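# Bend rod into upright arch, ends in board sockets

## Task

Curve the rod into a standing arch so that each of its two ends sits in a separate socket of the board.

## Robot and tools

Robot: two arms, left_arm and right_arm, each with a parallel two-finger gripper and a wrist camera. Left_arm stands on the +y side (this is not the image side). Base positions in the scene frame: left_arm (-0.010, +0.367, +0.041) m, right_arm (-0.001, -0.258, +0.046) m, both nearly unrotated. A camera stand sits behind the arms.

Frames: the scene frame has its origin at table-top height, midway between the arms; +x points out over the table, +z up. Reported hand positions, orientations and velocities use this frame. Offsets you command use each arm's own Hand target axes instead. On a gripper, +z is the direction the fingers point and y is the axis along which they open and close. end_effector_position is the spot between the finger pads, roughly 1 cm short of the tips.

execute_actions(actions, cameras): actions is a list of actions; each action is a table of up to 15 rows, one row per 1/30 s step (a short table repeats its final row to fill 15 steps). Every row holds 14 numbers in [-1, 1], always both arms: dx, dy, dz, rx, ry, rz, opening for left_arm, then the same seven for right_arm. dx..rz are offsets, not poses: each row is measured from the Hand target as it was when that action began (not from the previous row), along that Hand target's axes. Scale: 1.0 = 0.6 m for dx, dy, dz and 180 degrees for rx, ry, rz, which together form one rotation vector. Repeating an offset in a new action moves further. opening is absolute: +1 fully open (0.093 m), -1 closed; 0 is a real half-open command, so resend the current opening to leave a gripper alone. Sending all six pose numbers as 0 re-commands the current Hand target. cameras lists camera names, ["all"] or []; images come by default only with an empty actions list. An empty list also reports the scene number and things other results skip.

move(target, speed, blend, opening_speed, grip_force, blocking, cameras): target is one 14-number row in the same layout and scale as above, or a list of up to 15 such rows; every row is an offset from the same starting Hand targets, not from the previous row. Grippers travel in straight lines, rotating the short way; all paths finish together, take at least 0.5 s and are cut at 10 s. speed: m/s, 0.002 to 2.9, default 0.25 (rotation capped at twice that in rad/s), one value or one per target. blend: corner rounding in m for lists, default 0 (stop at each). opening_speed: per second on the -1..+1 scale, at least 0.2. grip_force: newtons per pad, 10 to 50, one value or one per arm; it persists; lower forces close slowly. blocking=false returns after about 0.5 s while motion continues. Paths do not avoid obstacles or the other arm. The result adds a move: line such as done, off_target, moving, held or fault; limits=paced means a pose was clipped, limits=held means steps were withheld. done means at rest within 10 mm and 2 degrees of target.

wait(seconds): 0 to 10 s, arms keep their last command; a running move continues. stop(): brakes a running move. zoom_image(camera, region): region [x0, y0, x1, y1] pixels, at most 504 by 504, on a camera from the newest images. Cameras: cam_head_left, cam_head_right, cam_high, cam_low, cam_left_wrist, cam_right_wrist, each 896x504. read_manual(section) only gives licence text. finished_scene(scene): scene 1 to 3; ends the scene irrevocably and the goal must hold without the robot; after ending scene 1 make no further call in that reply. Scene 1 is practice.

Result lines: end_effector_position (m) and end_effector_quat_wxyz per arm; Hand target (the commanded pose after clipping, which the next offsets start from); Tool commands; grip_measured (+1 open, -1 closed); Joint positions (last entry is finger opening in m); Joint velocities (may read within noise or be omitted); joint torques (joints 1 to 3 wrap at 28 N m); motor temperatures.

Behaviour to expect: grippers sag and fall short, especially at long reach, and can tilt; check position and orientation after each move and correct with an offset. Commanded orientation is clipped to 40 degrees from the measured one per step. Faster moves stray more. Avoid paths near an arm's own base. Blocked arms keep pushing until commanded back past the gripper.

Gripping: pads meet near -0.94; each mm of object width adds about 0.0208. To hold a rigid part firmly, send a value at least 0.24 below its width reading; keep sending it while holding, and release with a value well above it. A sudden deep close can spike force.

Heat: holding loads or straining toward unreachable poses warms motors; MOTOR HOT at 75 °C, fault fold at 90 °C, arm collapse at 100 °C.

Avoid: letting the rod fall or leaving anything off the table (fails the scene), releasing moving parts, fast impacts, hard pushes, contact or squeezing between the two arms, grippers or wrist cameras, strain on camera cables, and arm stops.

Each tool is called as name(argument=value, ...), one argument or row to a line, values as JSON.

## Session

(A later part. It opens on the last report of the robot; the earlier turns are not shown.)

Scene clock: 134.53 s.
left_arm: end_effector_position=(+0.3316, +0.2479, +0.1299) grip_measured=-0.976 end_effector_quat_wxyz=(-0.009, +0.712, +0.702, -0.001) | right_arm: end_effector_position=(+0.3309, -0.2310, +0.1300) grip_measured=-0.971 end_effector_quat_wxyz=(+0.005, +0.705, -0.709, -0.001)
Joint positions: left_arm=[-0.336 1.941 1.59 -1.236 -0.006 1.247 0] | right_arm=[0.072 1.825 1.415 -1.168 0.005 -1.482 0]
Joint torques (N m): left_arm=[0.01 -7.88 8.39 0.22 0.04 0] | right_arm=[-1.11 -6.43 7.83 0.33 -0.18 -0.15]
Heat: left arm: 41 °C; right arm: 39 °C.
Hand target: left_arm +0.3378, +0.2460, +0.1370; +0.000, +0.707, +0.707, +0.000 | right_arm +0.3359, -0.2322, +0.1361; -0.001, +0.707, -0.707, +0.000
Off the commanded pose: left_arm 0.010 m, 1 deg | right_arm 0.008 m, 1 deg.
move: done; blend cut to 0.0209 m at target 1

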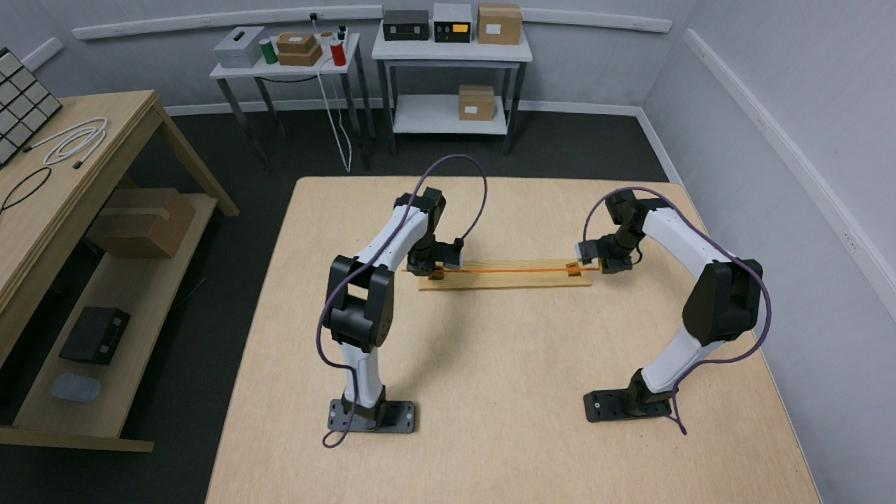

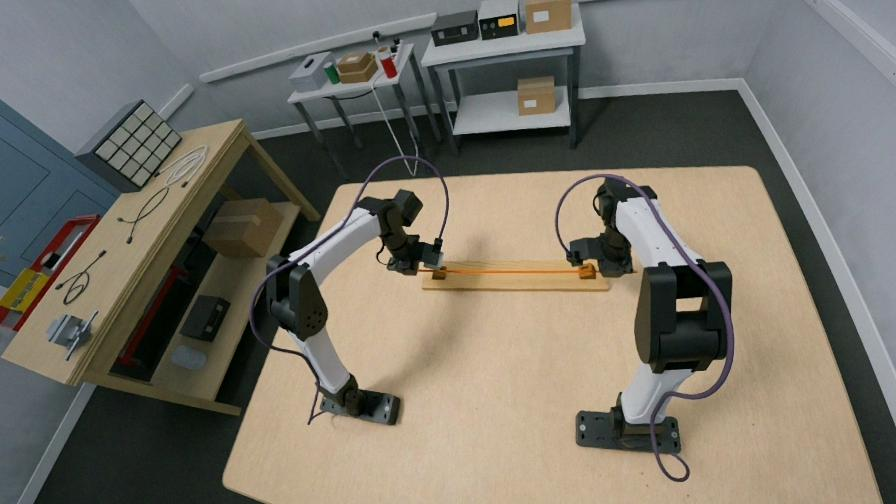

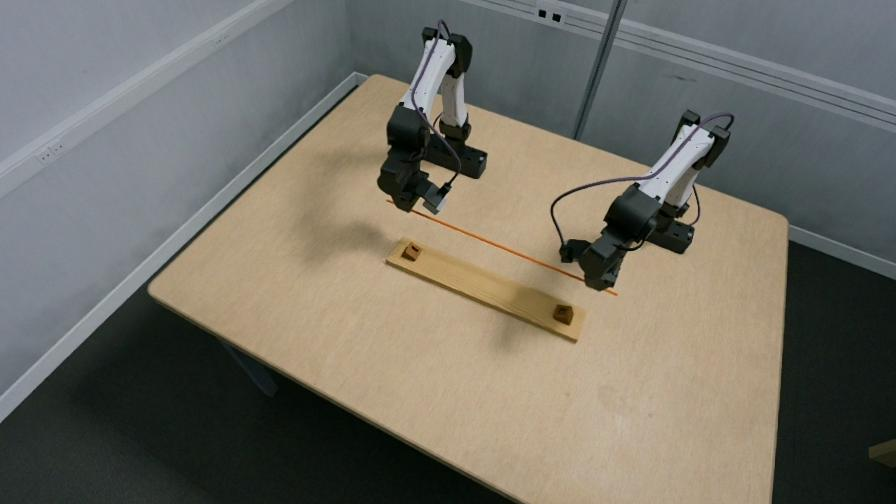

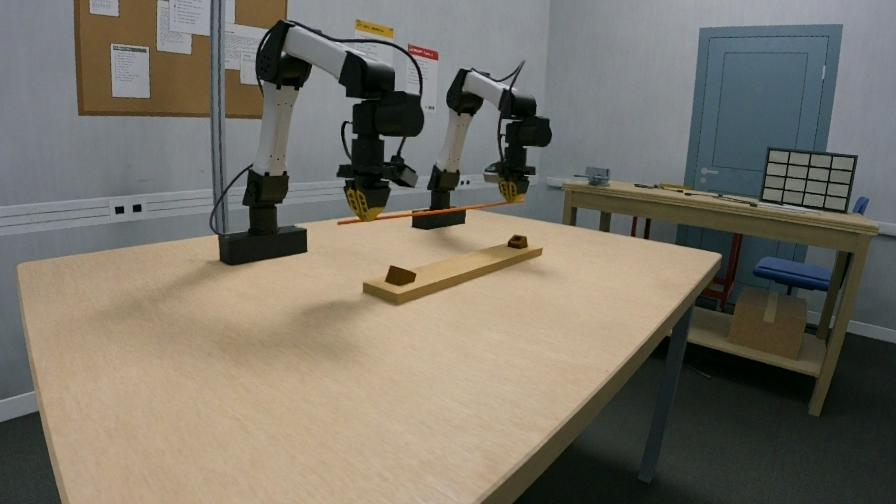

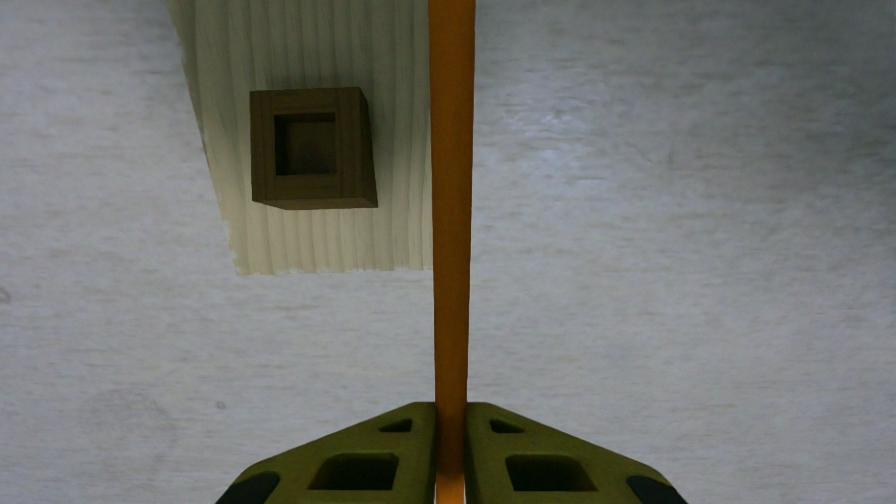

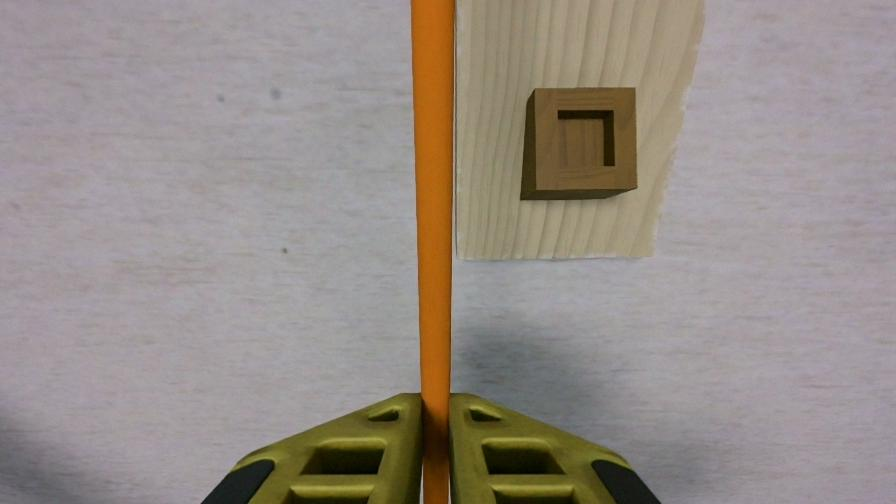

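move(
  target=[
    [-0.0045,0.0333,-0.0083,0,-0.111,0,-1,-0.008,-0.0333,-0.0083,0,-0.111,0,-1],
    [-0.0355,0.0583,0,0,-0.222,0,-1,-0.039,-0.0583,0,0,-0.222,0,-1],
    [-0.0898,0.0815,0.02,0,-0.333,0,-1,-0.0933,-0.083,0.02,0,-0.333,0,-1],
  ],
  speed=0.12,
  blend=0.02,
  cameras=["all"],
)

Scene clock: 160.60 s.
left_arm: end_effector_position=(+0.3881, +0.2033, +0.1179) grip_measured=-0.976 end_effector_quat_wxyz=(+0.332, +0.622, +0.628, -0.329) | right_arm: end_effector_position=(+0.3793, -0.1865, +0.1102) grip_measured=-0.971 end_effector_quat_wxyz=(-0.323, +0.622, -0.629, -0.335)
Joint positions: left_arm=[-0.06 2.113 1.493 -0.848 0.969 1.446 0] | right_arm=[-0.186 2.196 1.563 -1.202 -0.944 -1.87 0]
Joint torques (N m): left_arm=[-1.32 -9.2 4.56 0.81 1.12 0] | right_arm=[0.32 -8.24 6.76 -0.28 -1.44 -0.17]
Heat: left arm: 44 °C; right arm: 43 °C.
Hand target: left_arm +0.3867, +0.1921, +0.1251; +0.354, +0.613, +0.612, -0.353 | right_arm +0.3856, -0.1761, +0.1242; -0.354, +0.613, -0.612, -0.353
Off the commanded pose: left_arm 0.013 m, 4 deg | right_arm 0.019 m, 5 deg.
move: off_target (left_arm, right_arm)

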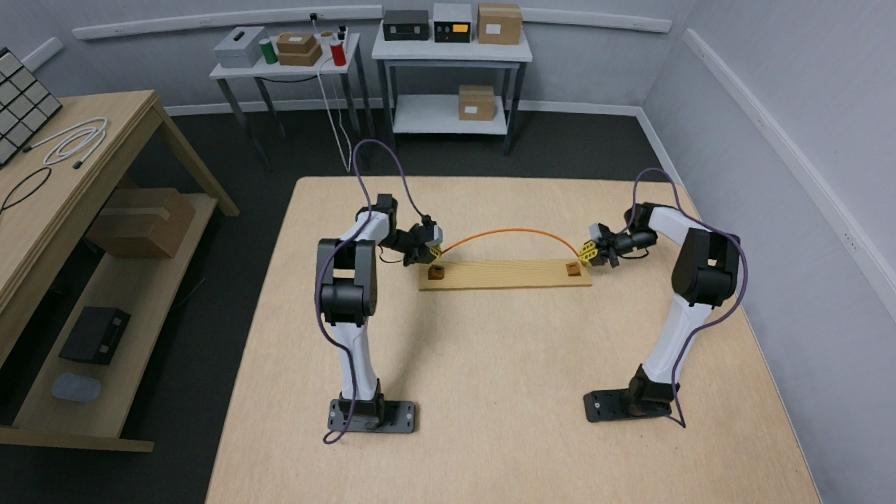

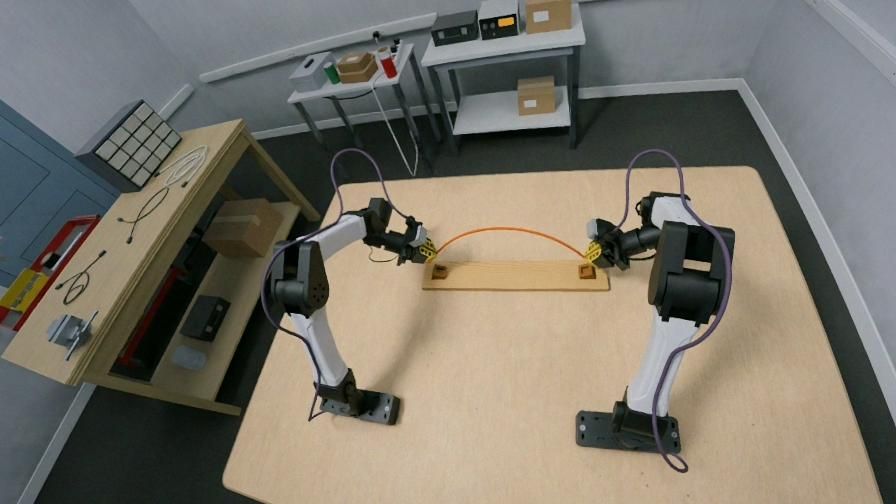

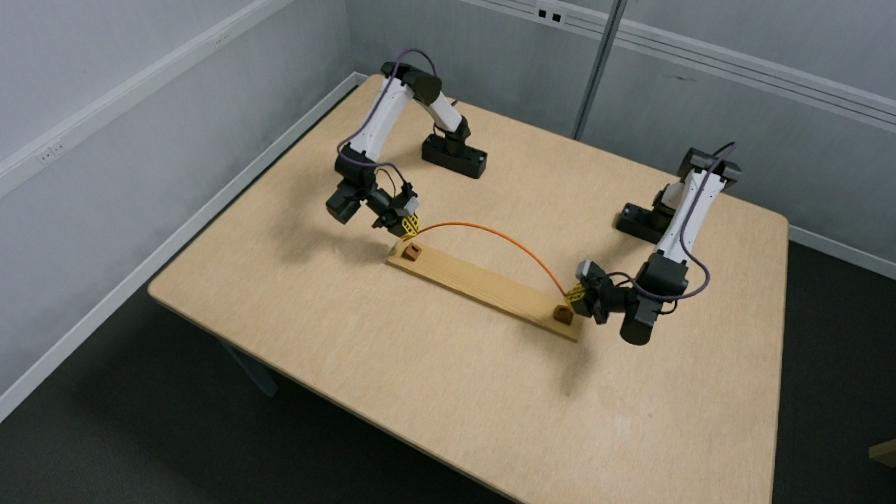

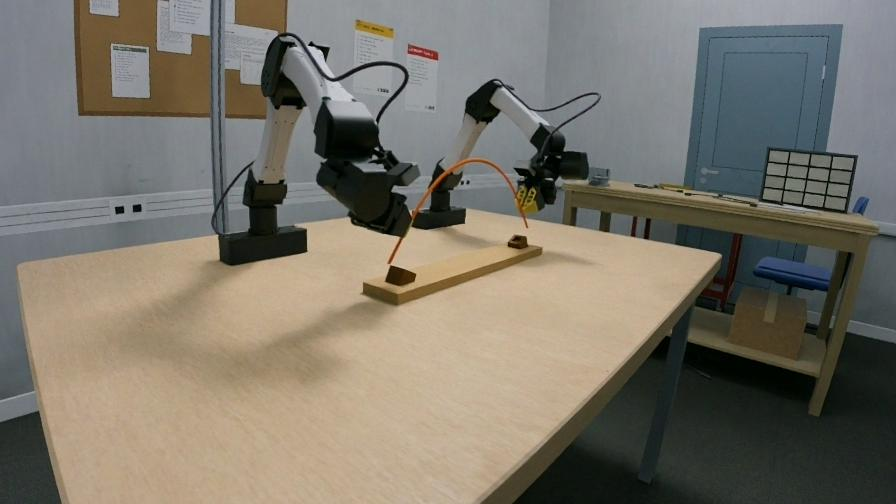

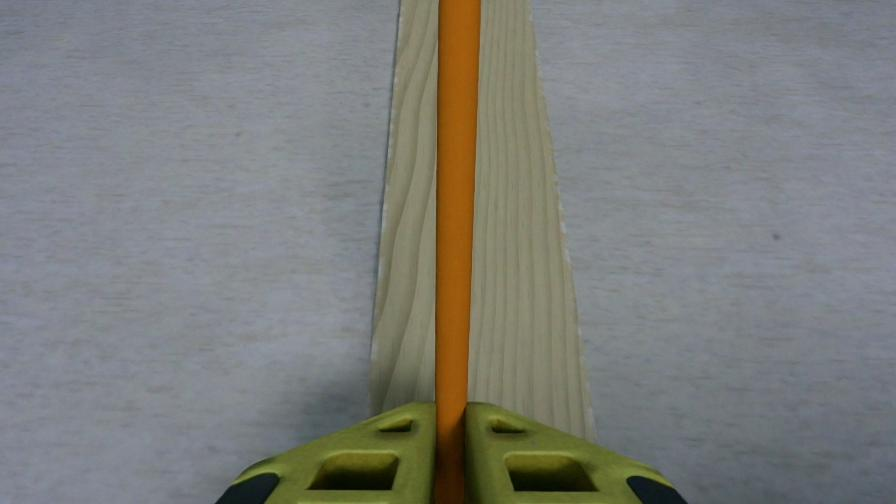

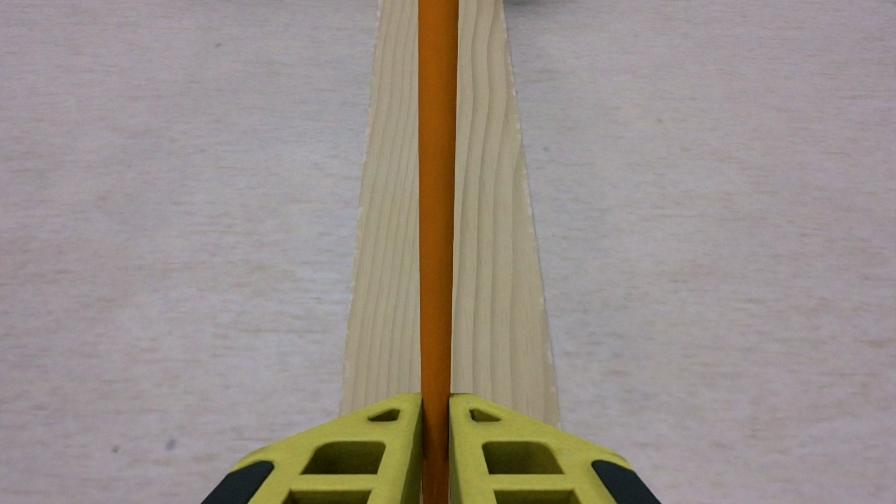

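zoom_image(
  camera="cam_low",
  region=[340, 140, 580, 310],
)

zoom_image(
  camera="cam_head_left",
  region=[400, 210, 620, 310],
)

zoom_image(
  camera="cam_high",
  region=[370, 200, 610, 350],
)

zoom_image(
  camera="cam_head_right",
  region=[400, 210, 630, 310],
)

Scaled by 2.100 from the camera's 896x504 image, which has a finer 1280x720 frame.

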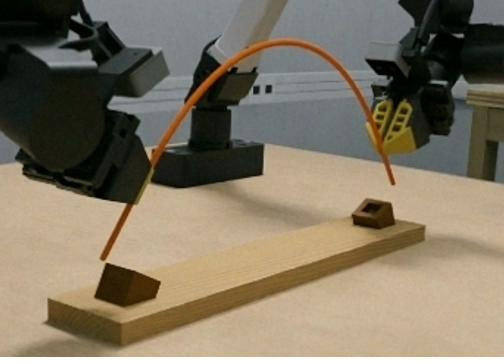

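Scaled by 2.291 from the camera's 896x504 image, which has a finer 1280x720 frame.

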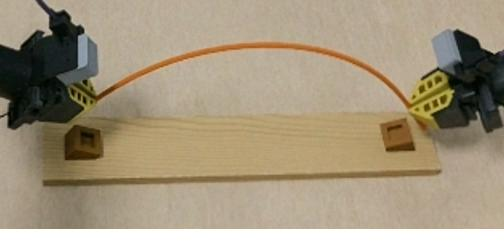

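Scaled by 2.100 from the camera's 896x504 image, which has a finer 1280x720 frame.

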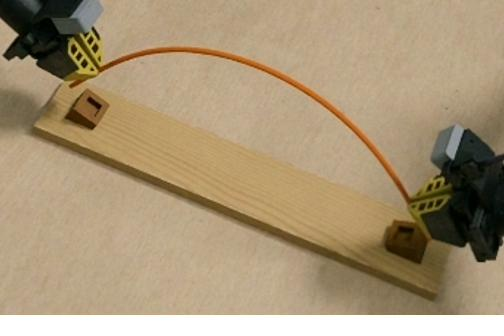

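Scaled by 2.191 from the camera's 896x504 image, which has a finer 1280x720 frame.

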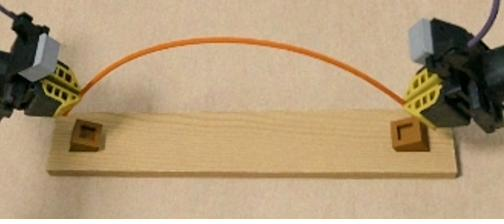

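move(
  target=[-0.0075,-0.0125,0.013,0,0,0,-1,-0.021,-0.0025,0.01,0,0,0,-1],
  speed=0.1,
  cameras=["cam_high","cam_head_left","cam_low","cam_head_right"],
)

zoom_image(
  camera="cam_low",
  region=[340, 140, 580, 310],
)

zoom_image(
  camera="cam_high",
  region=[370, 200, 610, 350],
)

zoom_image(
  camera="cam_head_right",
  region=[400, 210, 630, 310],
)

zoom_image(
  camera="cam_head_left",
  region=[400, 210, 620, 310],
)

Scene clock: 174.97 s.
left_arm: end_effector_position=(+0.3812, +0.1993, +0.1055) grip_measured=-0.976 end_effector_quat_wxyz=(+0.324, +0.612, +0.638, -0.338) | right_arm: end_effector_position=(+0.3791, -0.1838, +0.1109) grip_measured=-0.971 end_effector_quat_wxyz=(-0.321, +0.617, -0.633, -0.341)
Joint positions: left_arm=[-0.07 2.113 1.438 -0.791 0.97 1.403 0] | right_arm=[-0.18 2.196 1.563 -1.202 -0.949 -1.85 0]
Joint torques (N m): left_arm=[-2.58 -11.69 4.51 0.85 1.09 0.02] | right_arm=[2.25 -9.89 6.67 -0.14 -1.48 -0.01]
Motor temperatures (°C): left_arm=[30 46 42 32 29 29 31] | right_arm=[28 42 43 35 32 31 31]
Heat: left arm: 46 °C; right arm: 43 °C.
Hand target: left_arm +0.3792, +0.1832, +0.1251; +0.354, +0.613, +0.612, -0.353 | right_arm +0.3871, -0.1646, +0.1321; -0.354, +0.613, -0.612, -0.353
Off the commanded pose: left_arm 0.026 m, 5 deg | right_arm 0.030 m, 5 deg.
move: off_target (left_arm, right_arm)
Images, in order (width x height): cam_head_left 896x504, cam_head_right 896x504, cam_high 896x504, cam_low 896x504.

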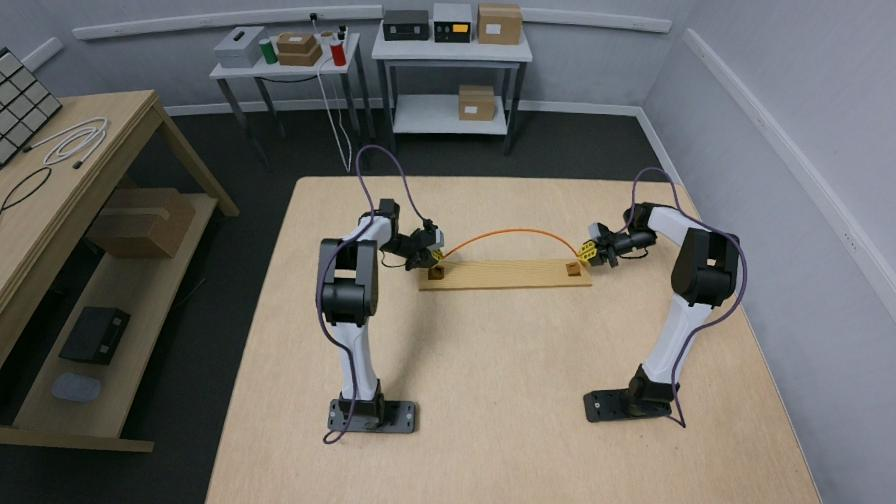

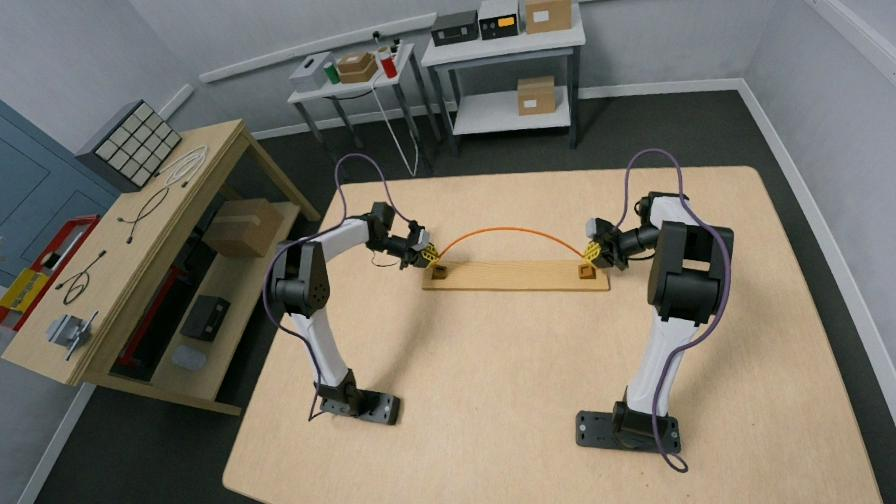

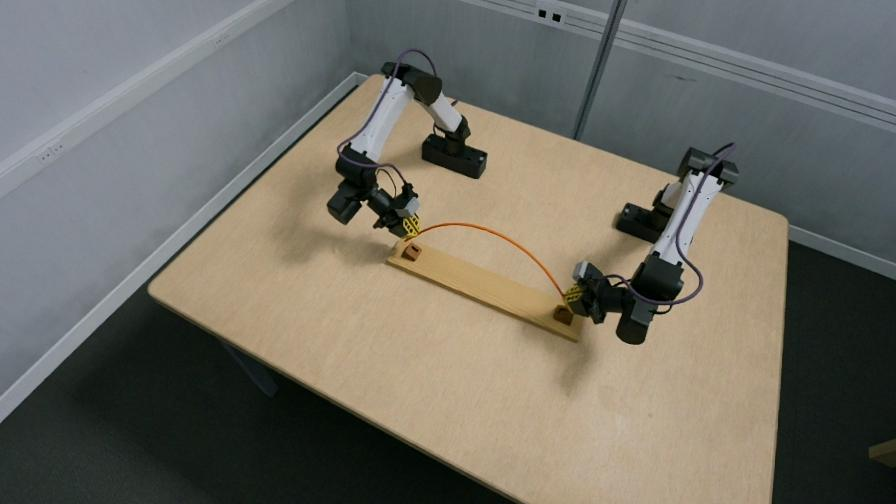

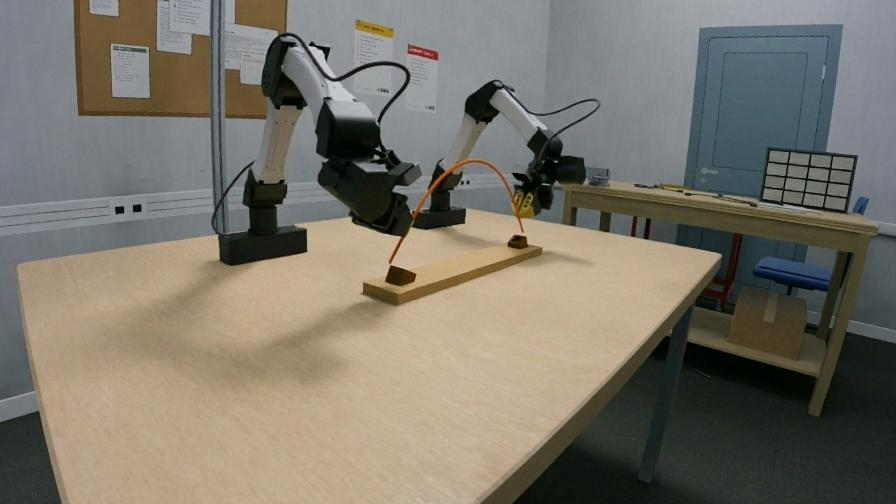

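Scaled by 2.100 from the camera's 896x504 image, which has a finer 1280x720 frame.

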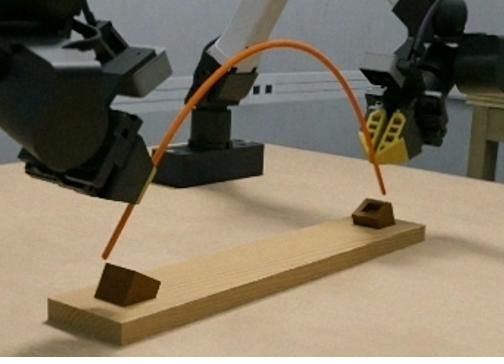

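Scaled by 2.100 from the camera's 896x504 image, which has a finer 1280x720 frame.

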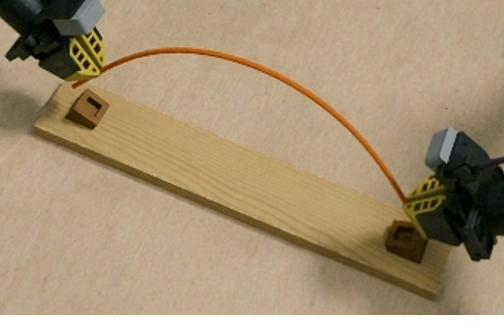

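Scaled by 2.191 from the camera's 896x504 image, which has a finer 1280x720 frame.

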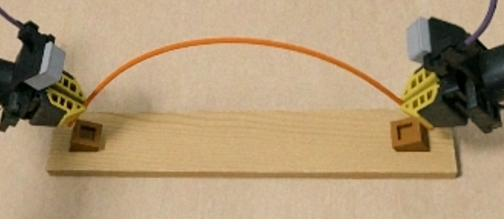

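Scaled by 2.291 from the camera's 896x504 image, which has a finer 1280x720 frame.

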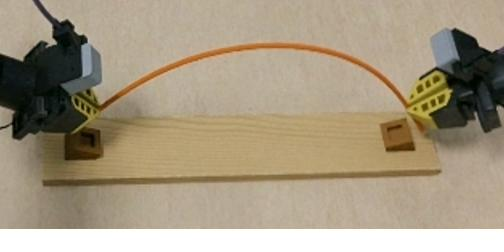

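move(
  target=[-0.0075,0,0.013,0,-0.067,0,-1,-0.0047,0,0.028,0,-0.067,0,-1],
  speed=0.1,
  cameras=["cam_high","cam_head_left","cam_low","cam_head_right"],
)

zoom_image(
  camera="cam_low",
  region=[370, 220, 450, 310],
)

zoom_image(
  camera="cam_low",
  region=[490, 180, 560, 260],
)

zoom_image(
  camera="cam_head_left",
  region=[550, 220, 620, 290],
)

zoom_image(
  camera="cam_high",
  region=[520, 240, 620, 350],
)

zoom_image(
  camera="cam_high",
  region=[380, 190, 450, 270],
)

Scene clock: 207.63 s.
left_arm: end_effector_position=(+0.3816, +0.1820, +0.1165) grip_measured=-0.976 end_effector_quat_wxyz=(+0.398, +0.578, +0.591, -0.397) | right_arm: end_effector_position=(+0.3872, -0.1656, +0.1145) grip_measured=-0.971 end_effector_quat_wxyz=(-0.400, +0.583, -0.590, -0.390)
Joint positions: left_arm=[-0.07 2.124 1.352 -0.591 1.186 1.337 0] | right_arm=[-0.175 2.271 1.563 -1.202 -1.16 -1.946 0]
Joint torques (N m): left_arm=[-1.31 -9.36 4.44 0.99 1.05 0.02] | right_arm=[2.24 -8.47 5.49 -0.48 -1.4 -0.17]
Motor temperatures (°C): left_arm=[31 53 41 32 30 29 31] | right_arm=[29 48 43 34 33 31 31]
Heat: left arm: 53 °C; right arm: 48 °C.
Hand target: left_arm +0.3792, +0.1742, +0.1250; +0.416, +0.572, +0.572, -0.415 | right_arm +0.3871, -0.1487, +0.1261; -0.416, +0.572, -0.572, -0.416
Off the commanded pose: left_arm 0.012 m, 4 deg | right_arm 0.021 m, 4 deg.
move: off_target (left_arm, right_arm)
Images, in order (width x height): cam_head_left 896x504, cam_head_right 896x504, cam_high 896x504, cam_low 896x504.

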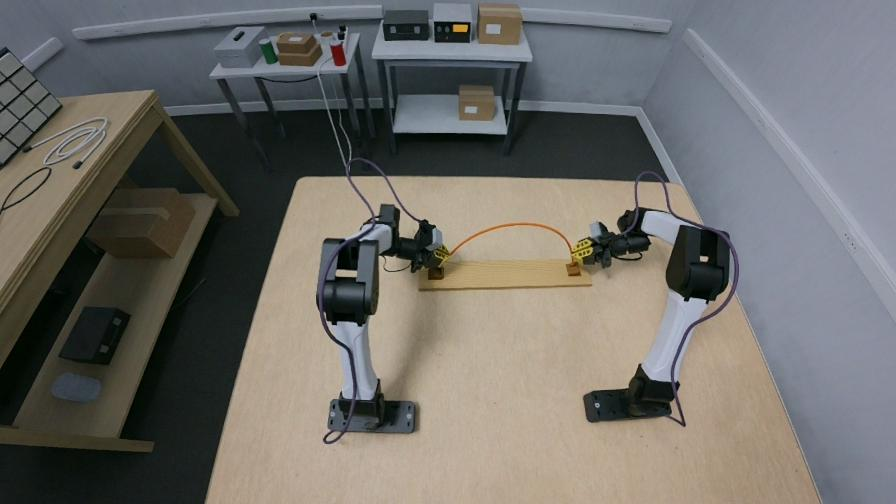

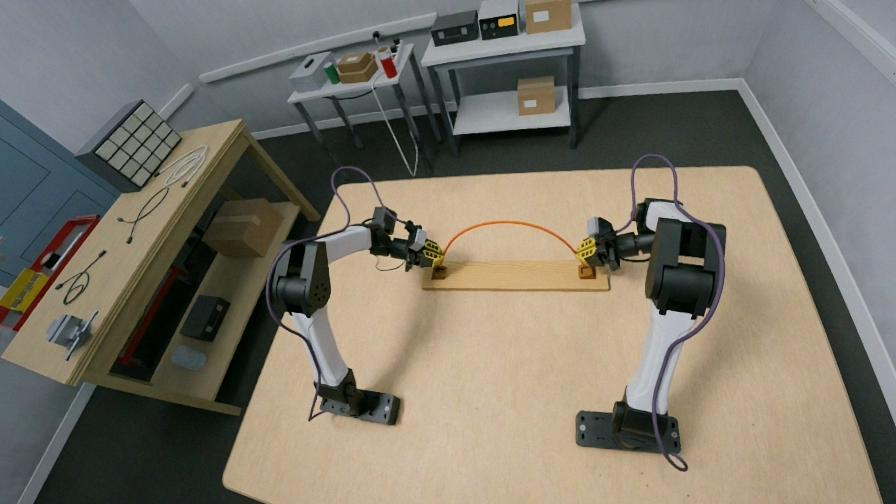

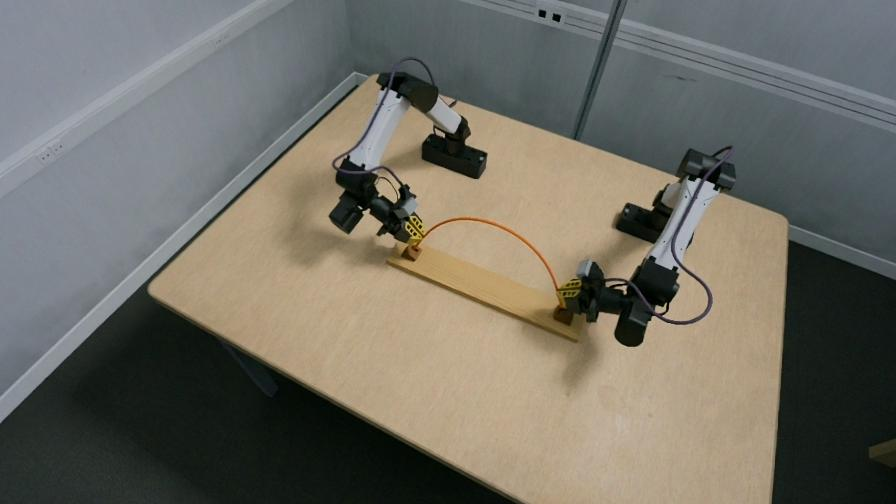

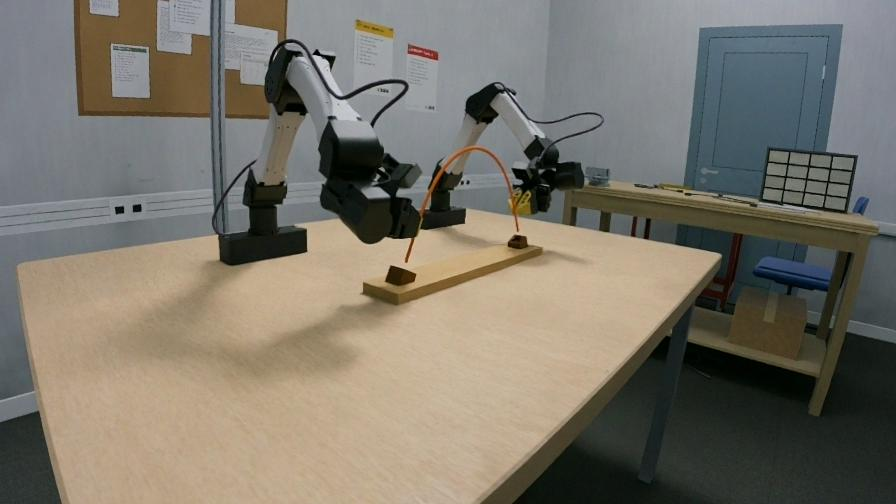

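Scaled by 5.600 from the camera's 896x504 image, which has a finer 1280x720 frame.

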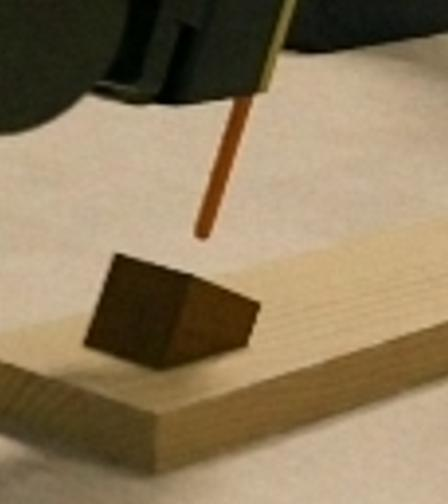

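Scaled by 6.300 from the camera's 896x504 image, which has a finer 1280x720 frame.

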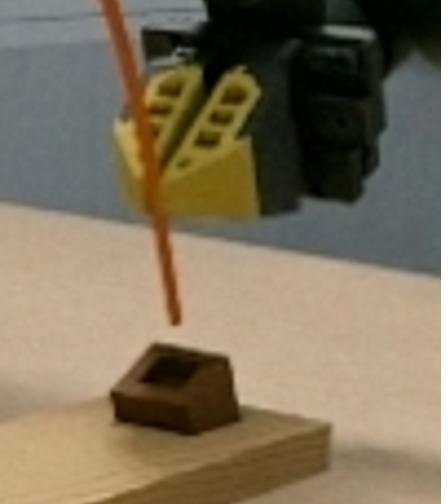

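Scaled by 7.200 from the camera's 896x504 image, which has a finer 1280x720 frame.

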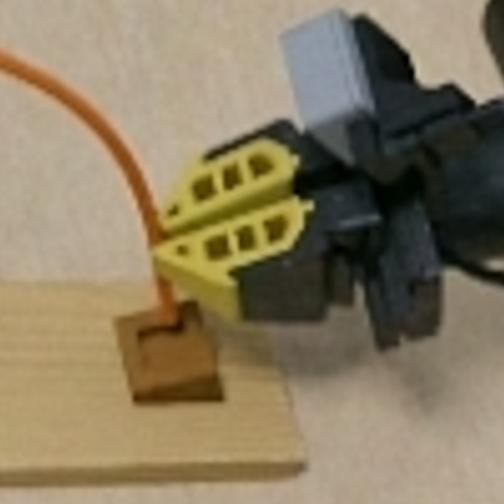

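Scaled by 4.582 from the camera's 896x504 image, which has a finer 1280x720 frame.

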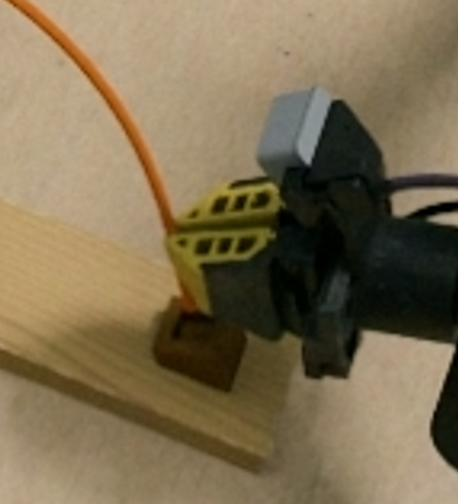

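Scaled by 6.300 from the camera's 896x504 image, which has a finer 1280x720 frame.

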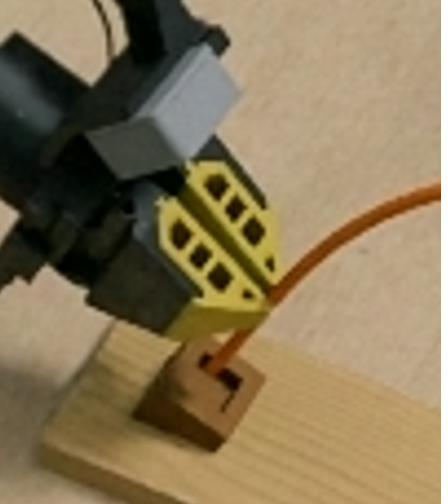

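move(
  target=[0.0463,0,0.0082,0,0,0,-1,0.0385,0,0.0055,0,0,0,-1],
  speed=0.06,
  cameras=["cam_high","cam_head_left","cam_low","cam_head_right"],
)

zoom_image(
  camera="cam_low",
  region=[370, 220, 450, 310],
)

zoom_image(
  camera="cam_low",
  region=[490, 180, 560, 260],
)

zoom_image(
  camera="cam_high",
  region=[520, 240, 620, 350],
)

zoom_image(
  camera="cam_high",
  region=[380, 190, 450, 270],
)

Scene clock: 225.03 s.
left_arm: end_effector_position=(+0.3817, +0.1854, +0.0896) grip_measured=-0.976 end_effector_quat_wxyz=(+0.396, +0.572, +0.596, -0.401) | right_arm: end_effector_position=(+0.3840, -0.1651, +0.0942) grip_measured=-0.971 end_effector_quat_wxyz=(-0.393, +0.581, -0.589, -0.402)
Joint positions: left_arm=[-0.062 2.181 1.321 -0.517 1.189 1.337 0] | right_arm=[-0.175 2.329 1.563 -1.202 -1.16 -1.984 0]
Joint torques (N m): left_arm=[-1.24 -9.35 4.18 0.95 1.03 0.2] | right_arm=[1.42 -8.73 4.71 -0.31 -1.36 -0.19]
Heat: left arm: 51 °C; right arm: 46 °C.
Hand target: left_arm +0.3792, +0.1780, +0.0971; +0.416, +0.572, +0.572, -0.415 | right_arm +0.3871, -0.1527, +0.1031; -0.416, +0.572, -0.572, -0.416
Off the commanded pose: left_arm 0.011 m, 4 deg | right_arm 0.016 m, 4 deg.
move: off_target (left_arm, right_arm)
Images, in order (width x height): cam_head_left 896x504, cam_head_right 896x504, cam_high 896x504, cam_low 896x504.

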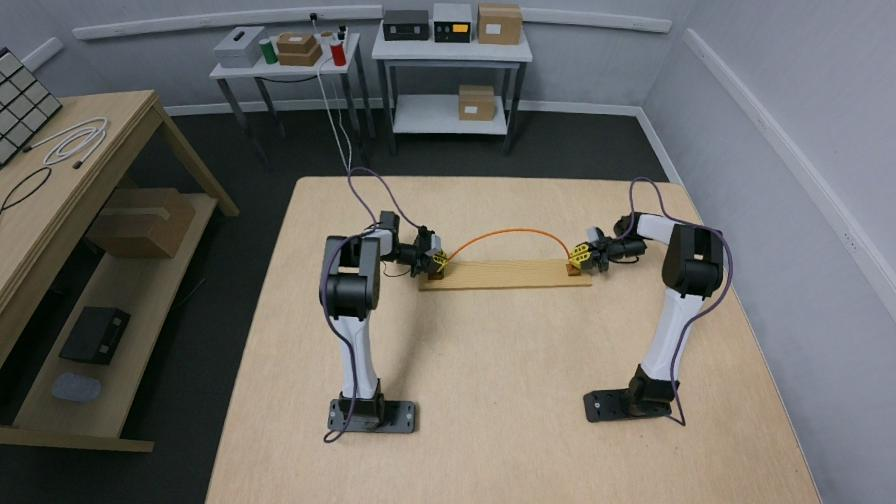

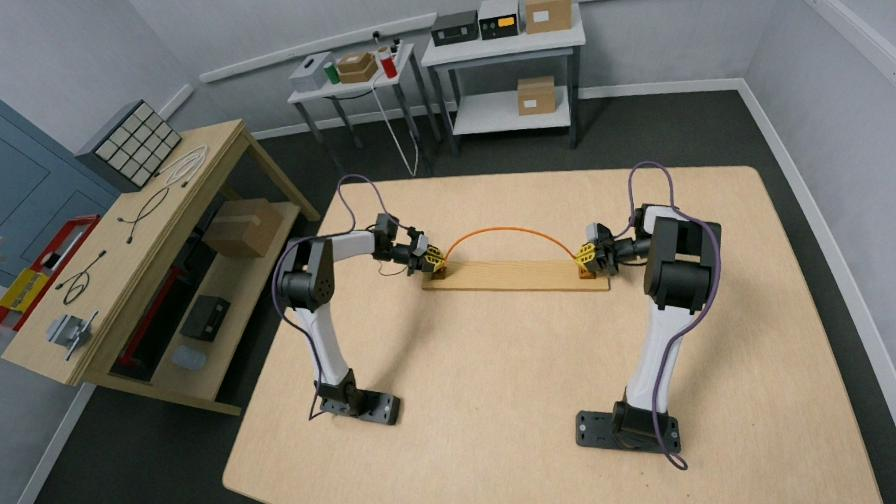

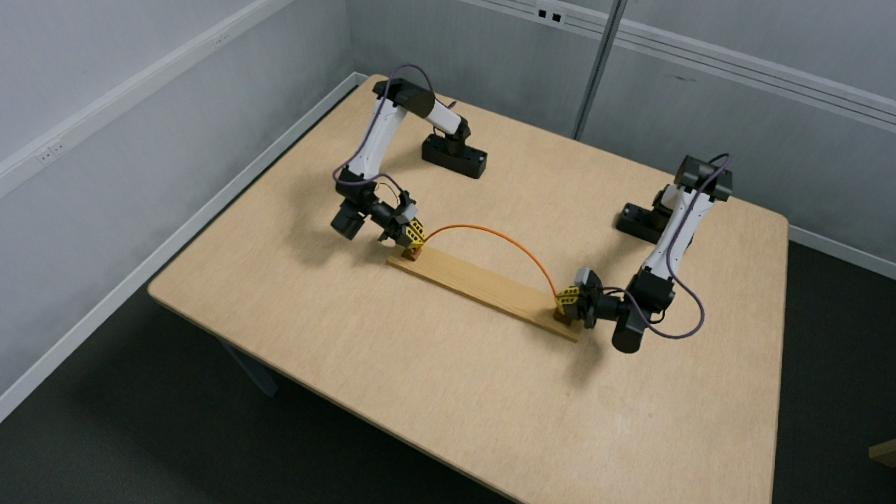

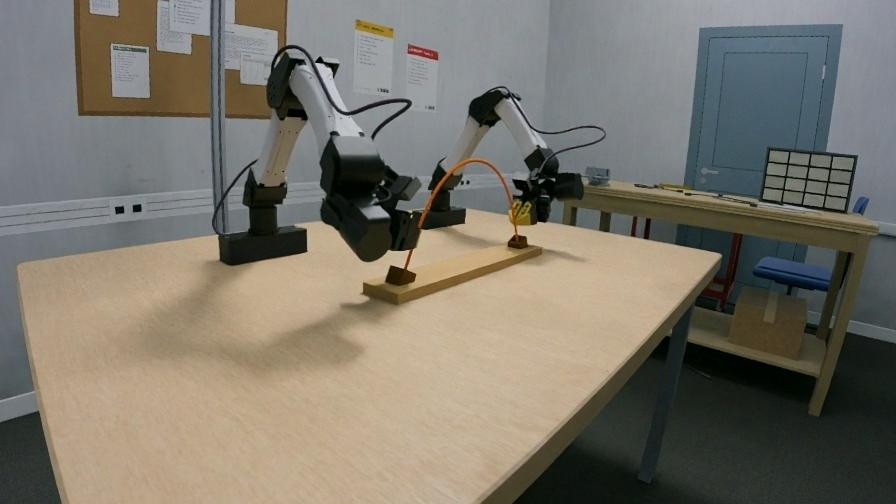

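Scaled by 5.600 from the camera's 896x504 image, which has a finer 1280x720 frame.

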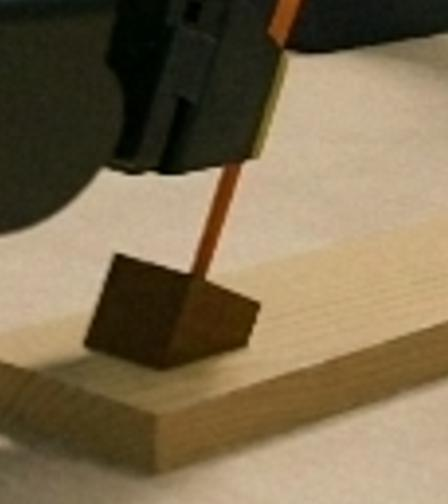

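Scaled by 6.300 from the camera's 896x504 image, which has a finer 1280x720 frame.

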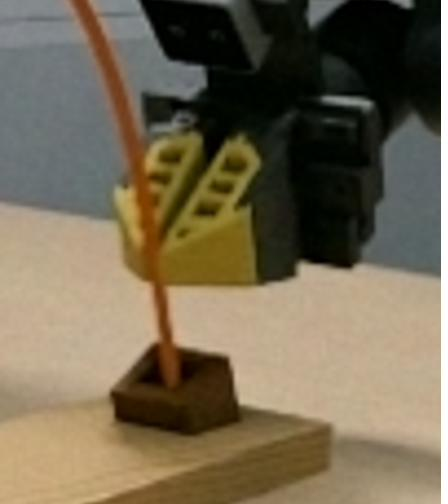

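Scaled by 4.582 from the camera's 896x504 image, which has a finer 1280x720 frame.

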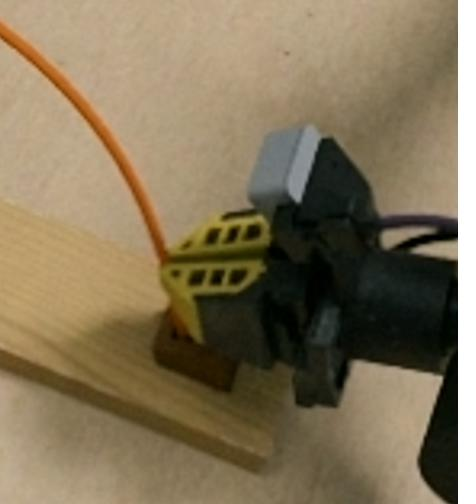

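Scaled by 6.300 from the camera's 896x504 image, which has a finer 1280x720 frame.

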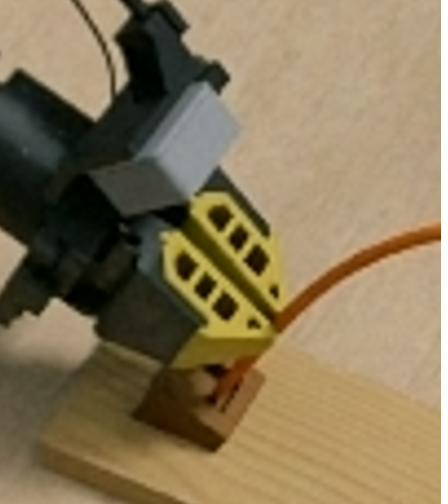

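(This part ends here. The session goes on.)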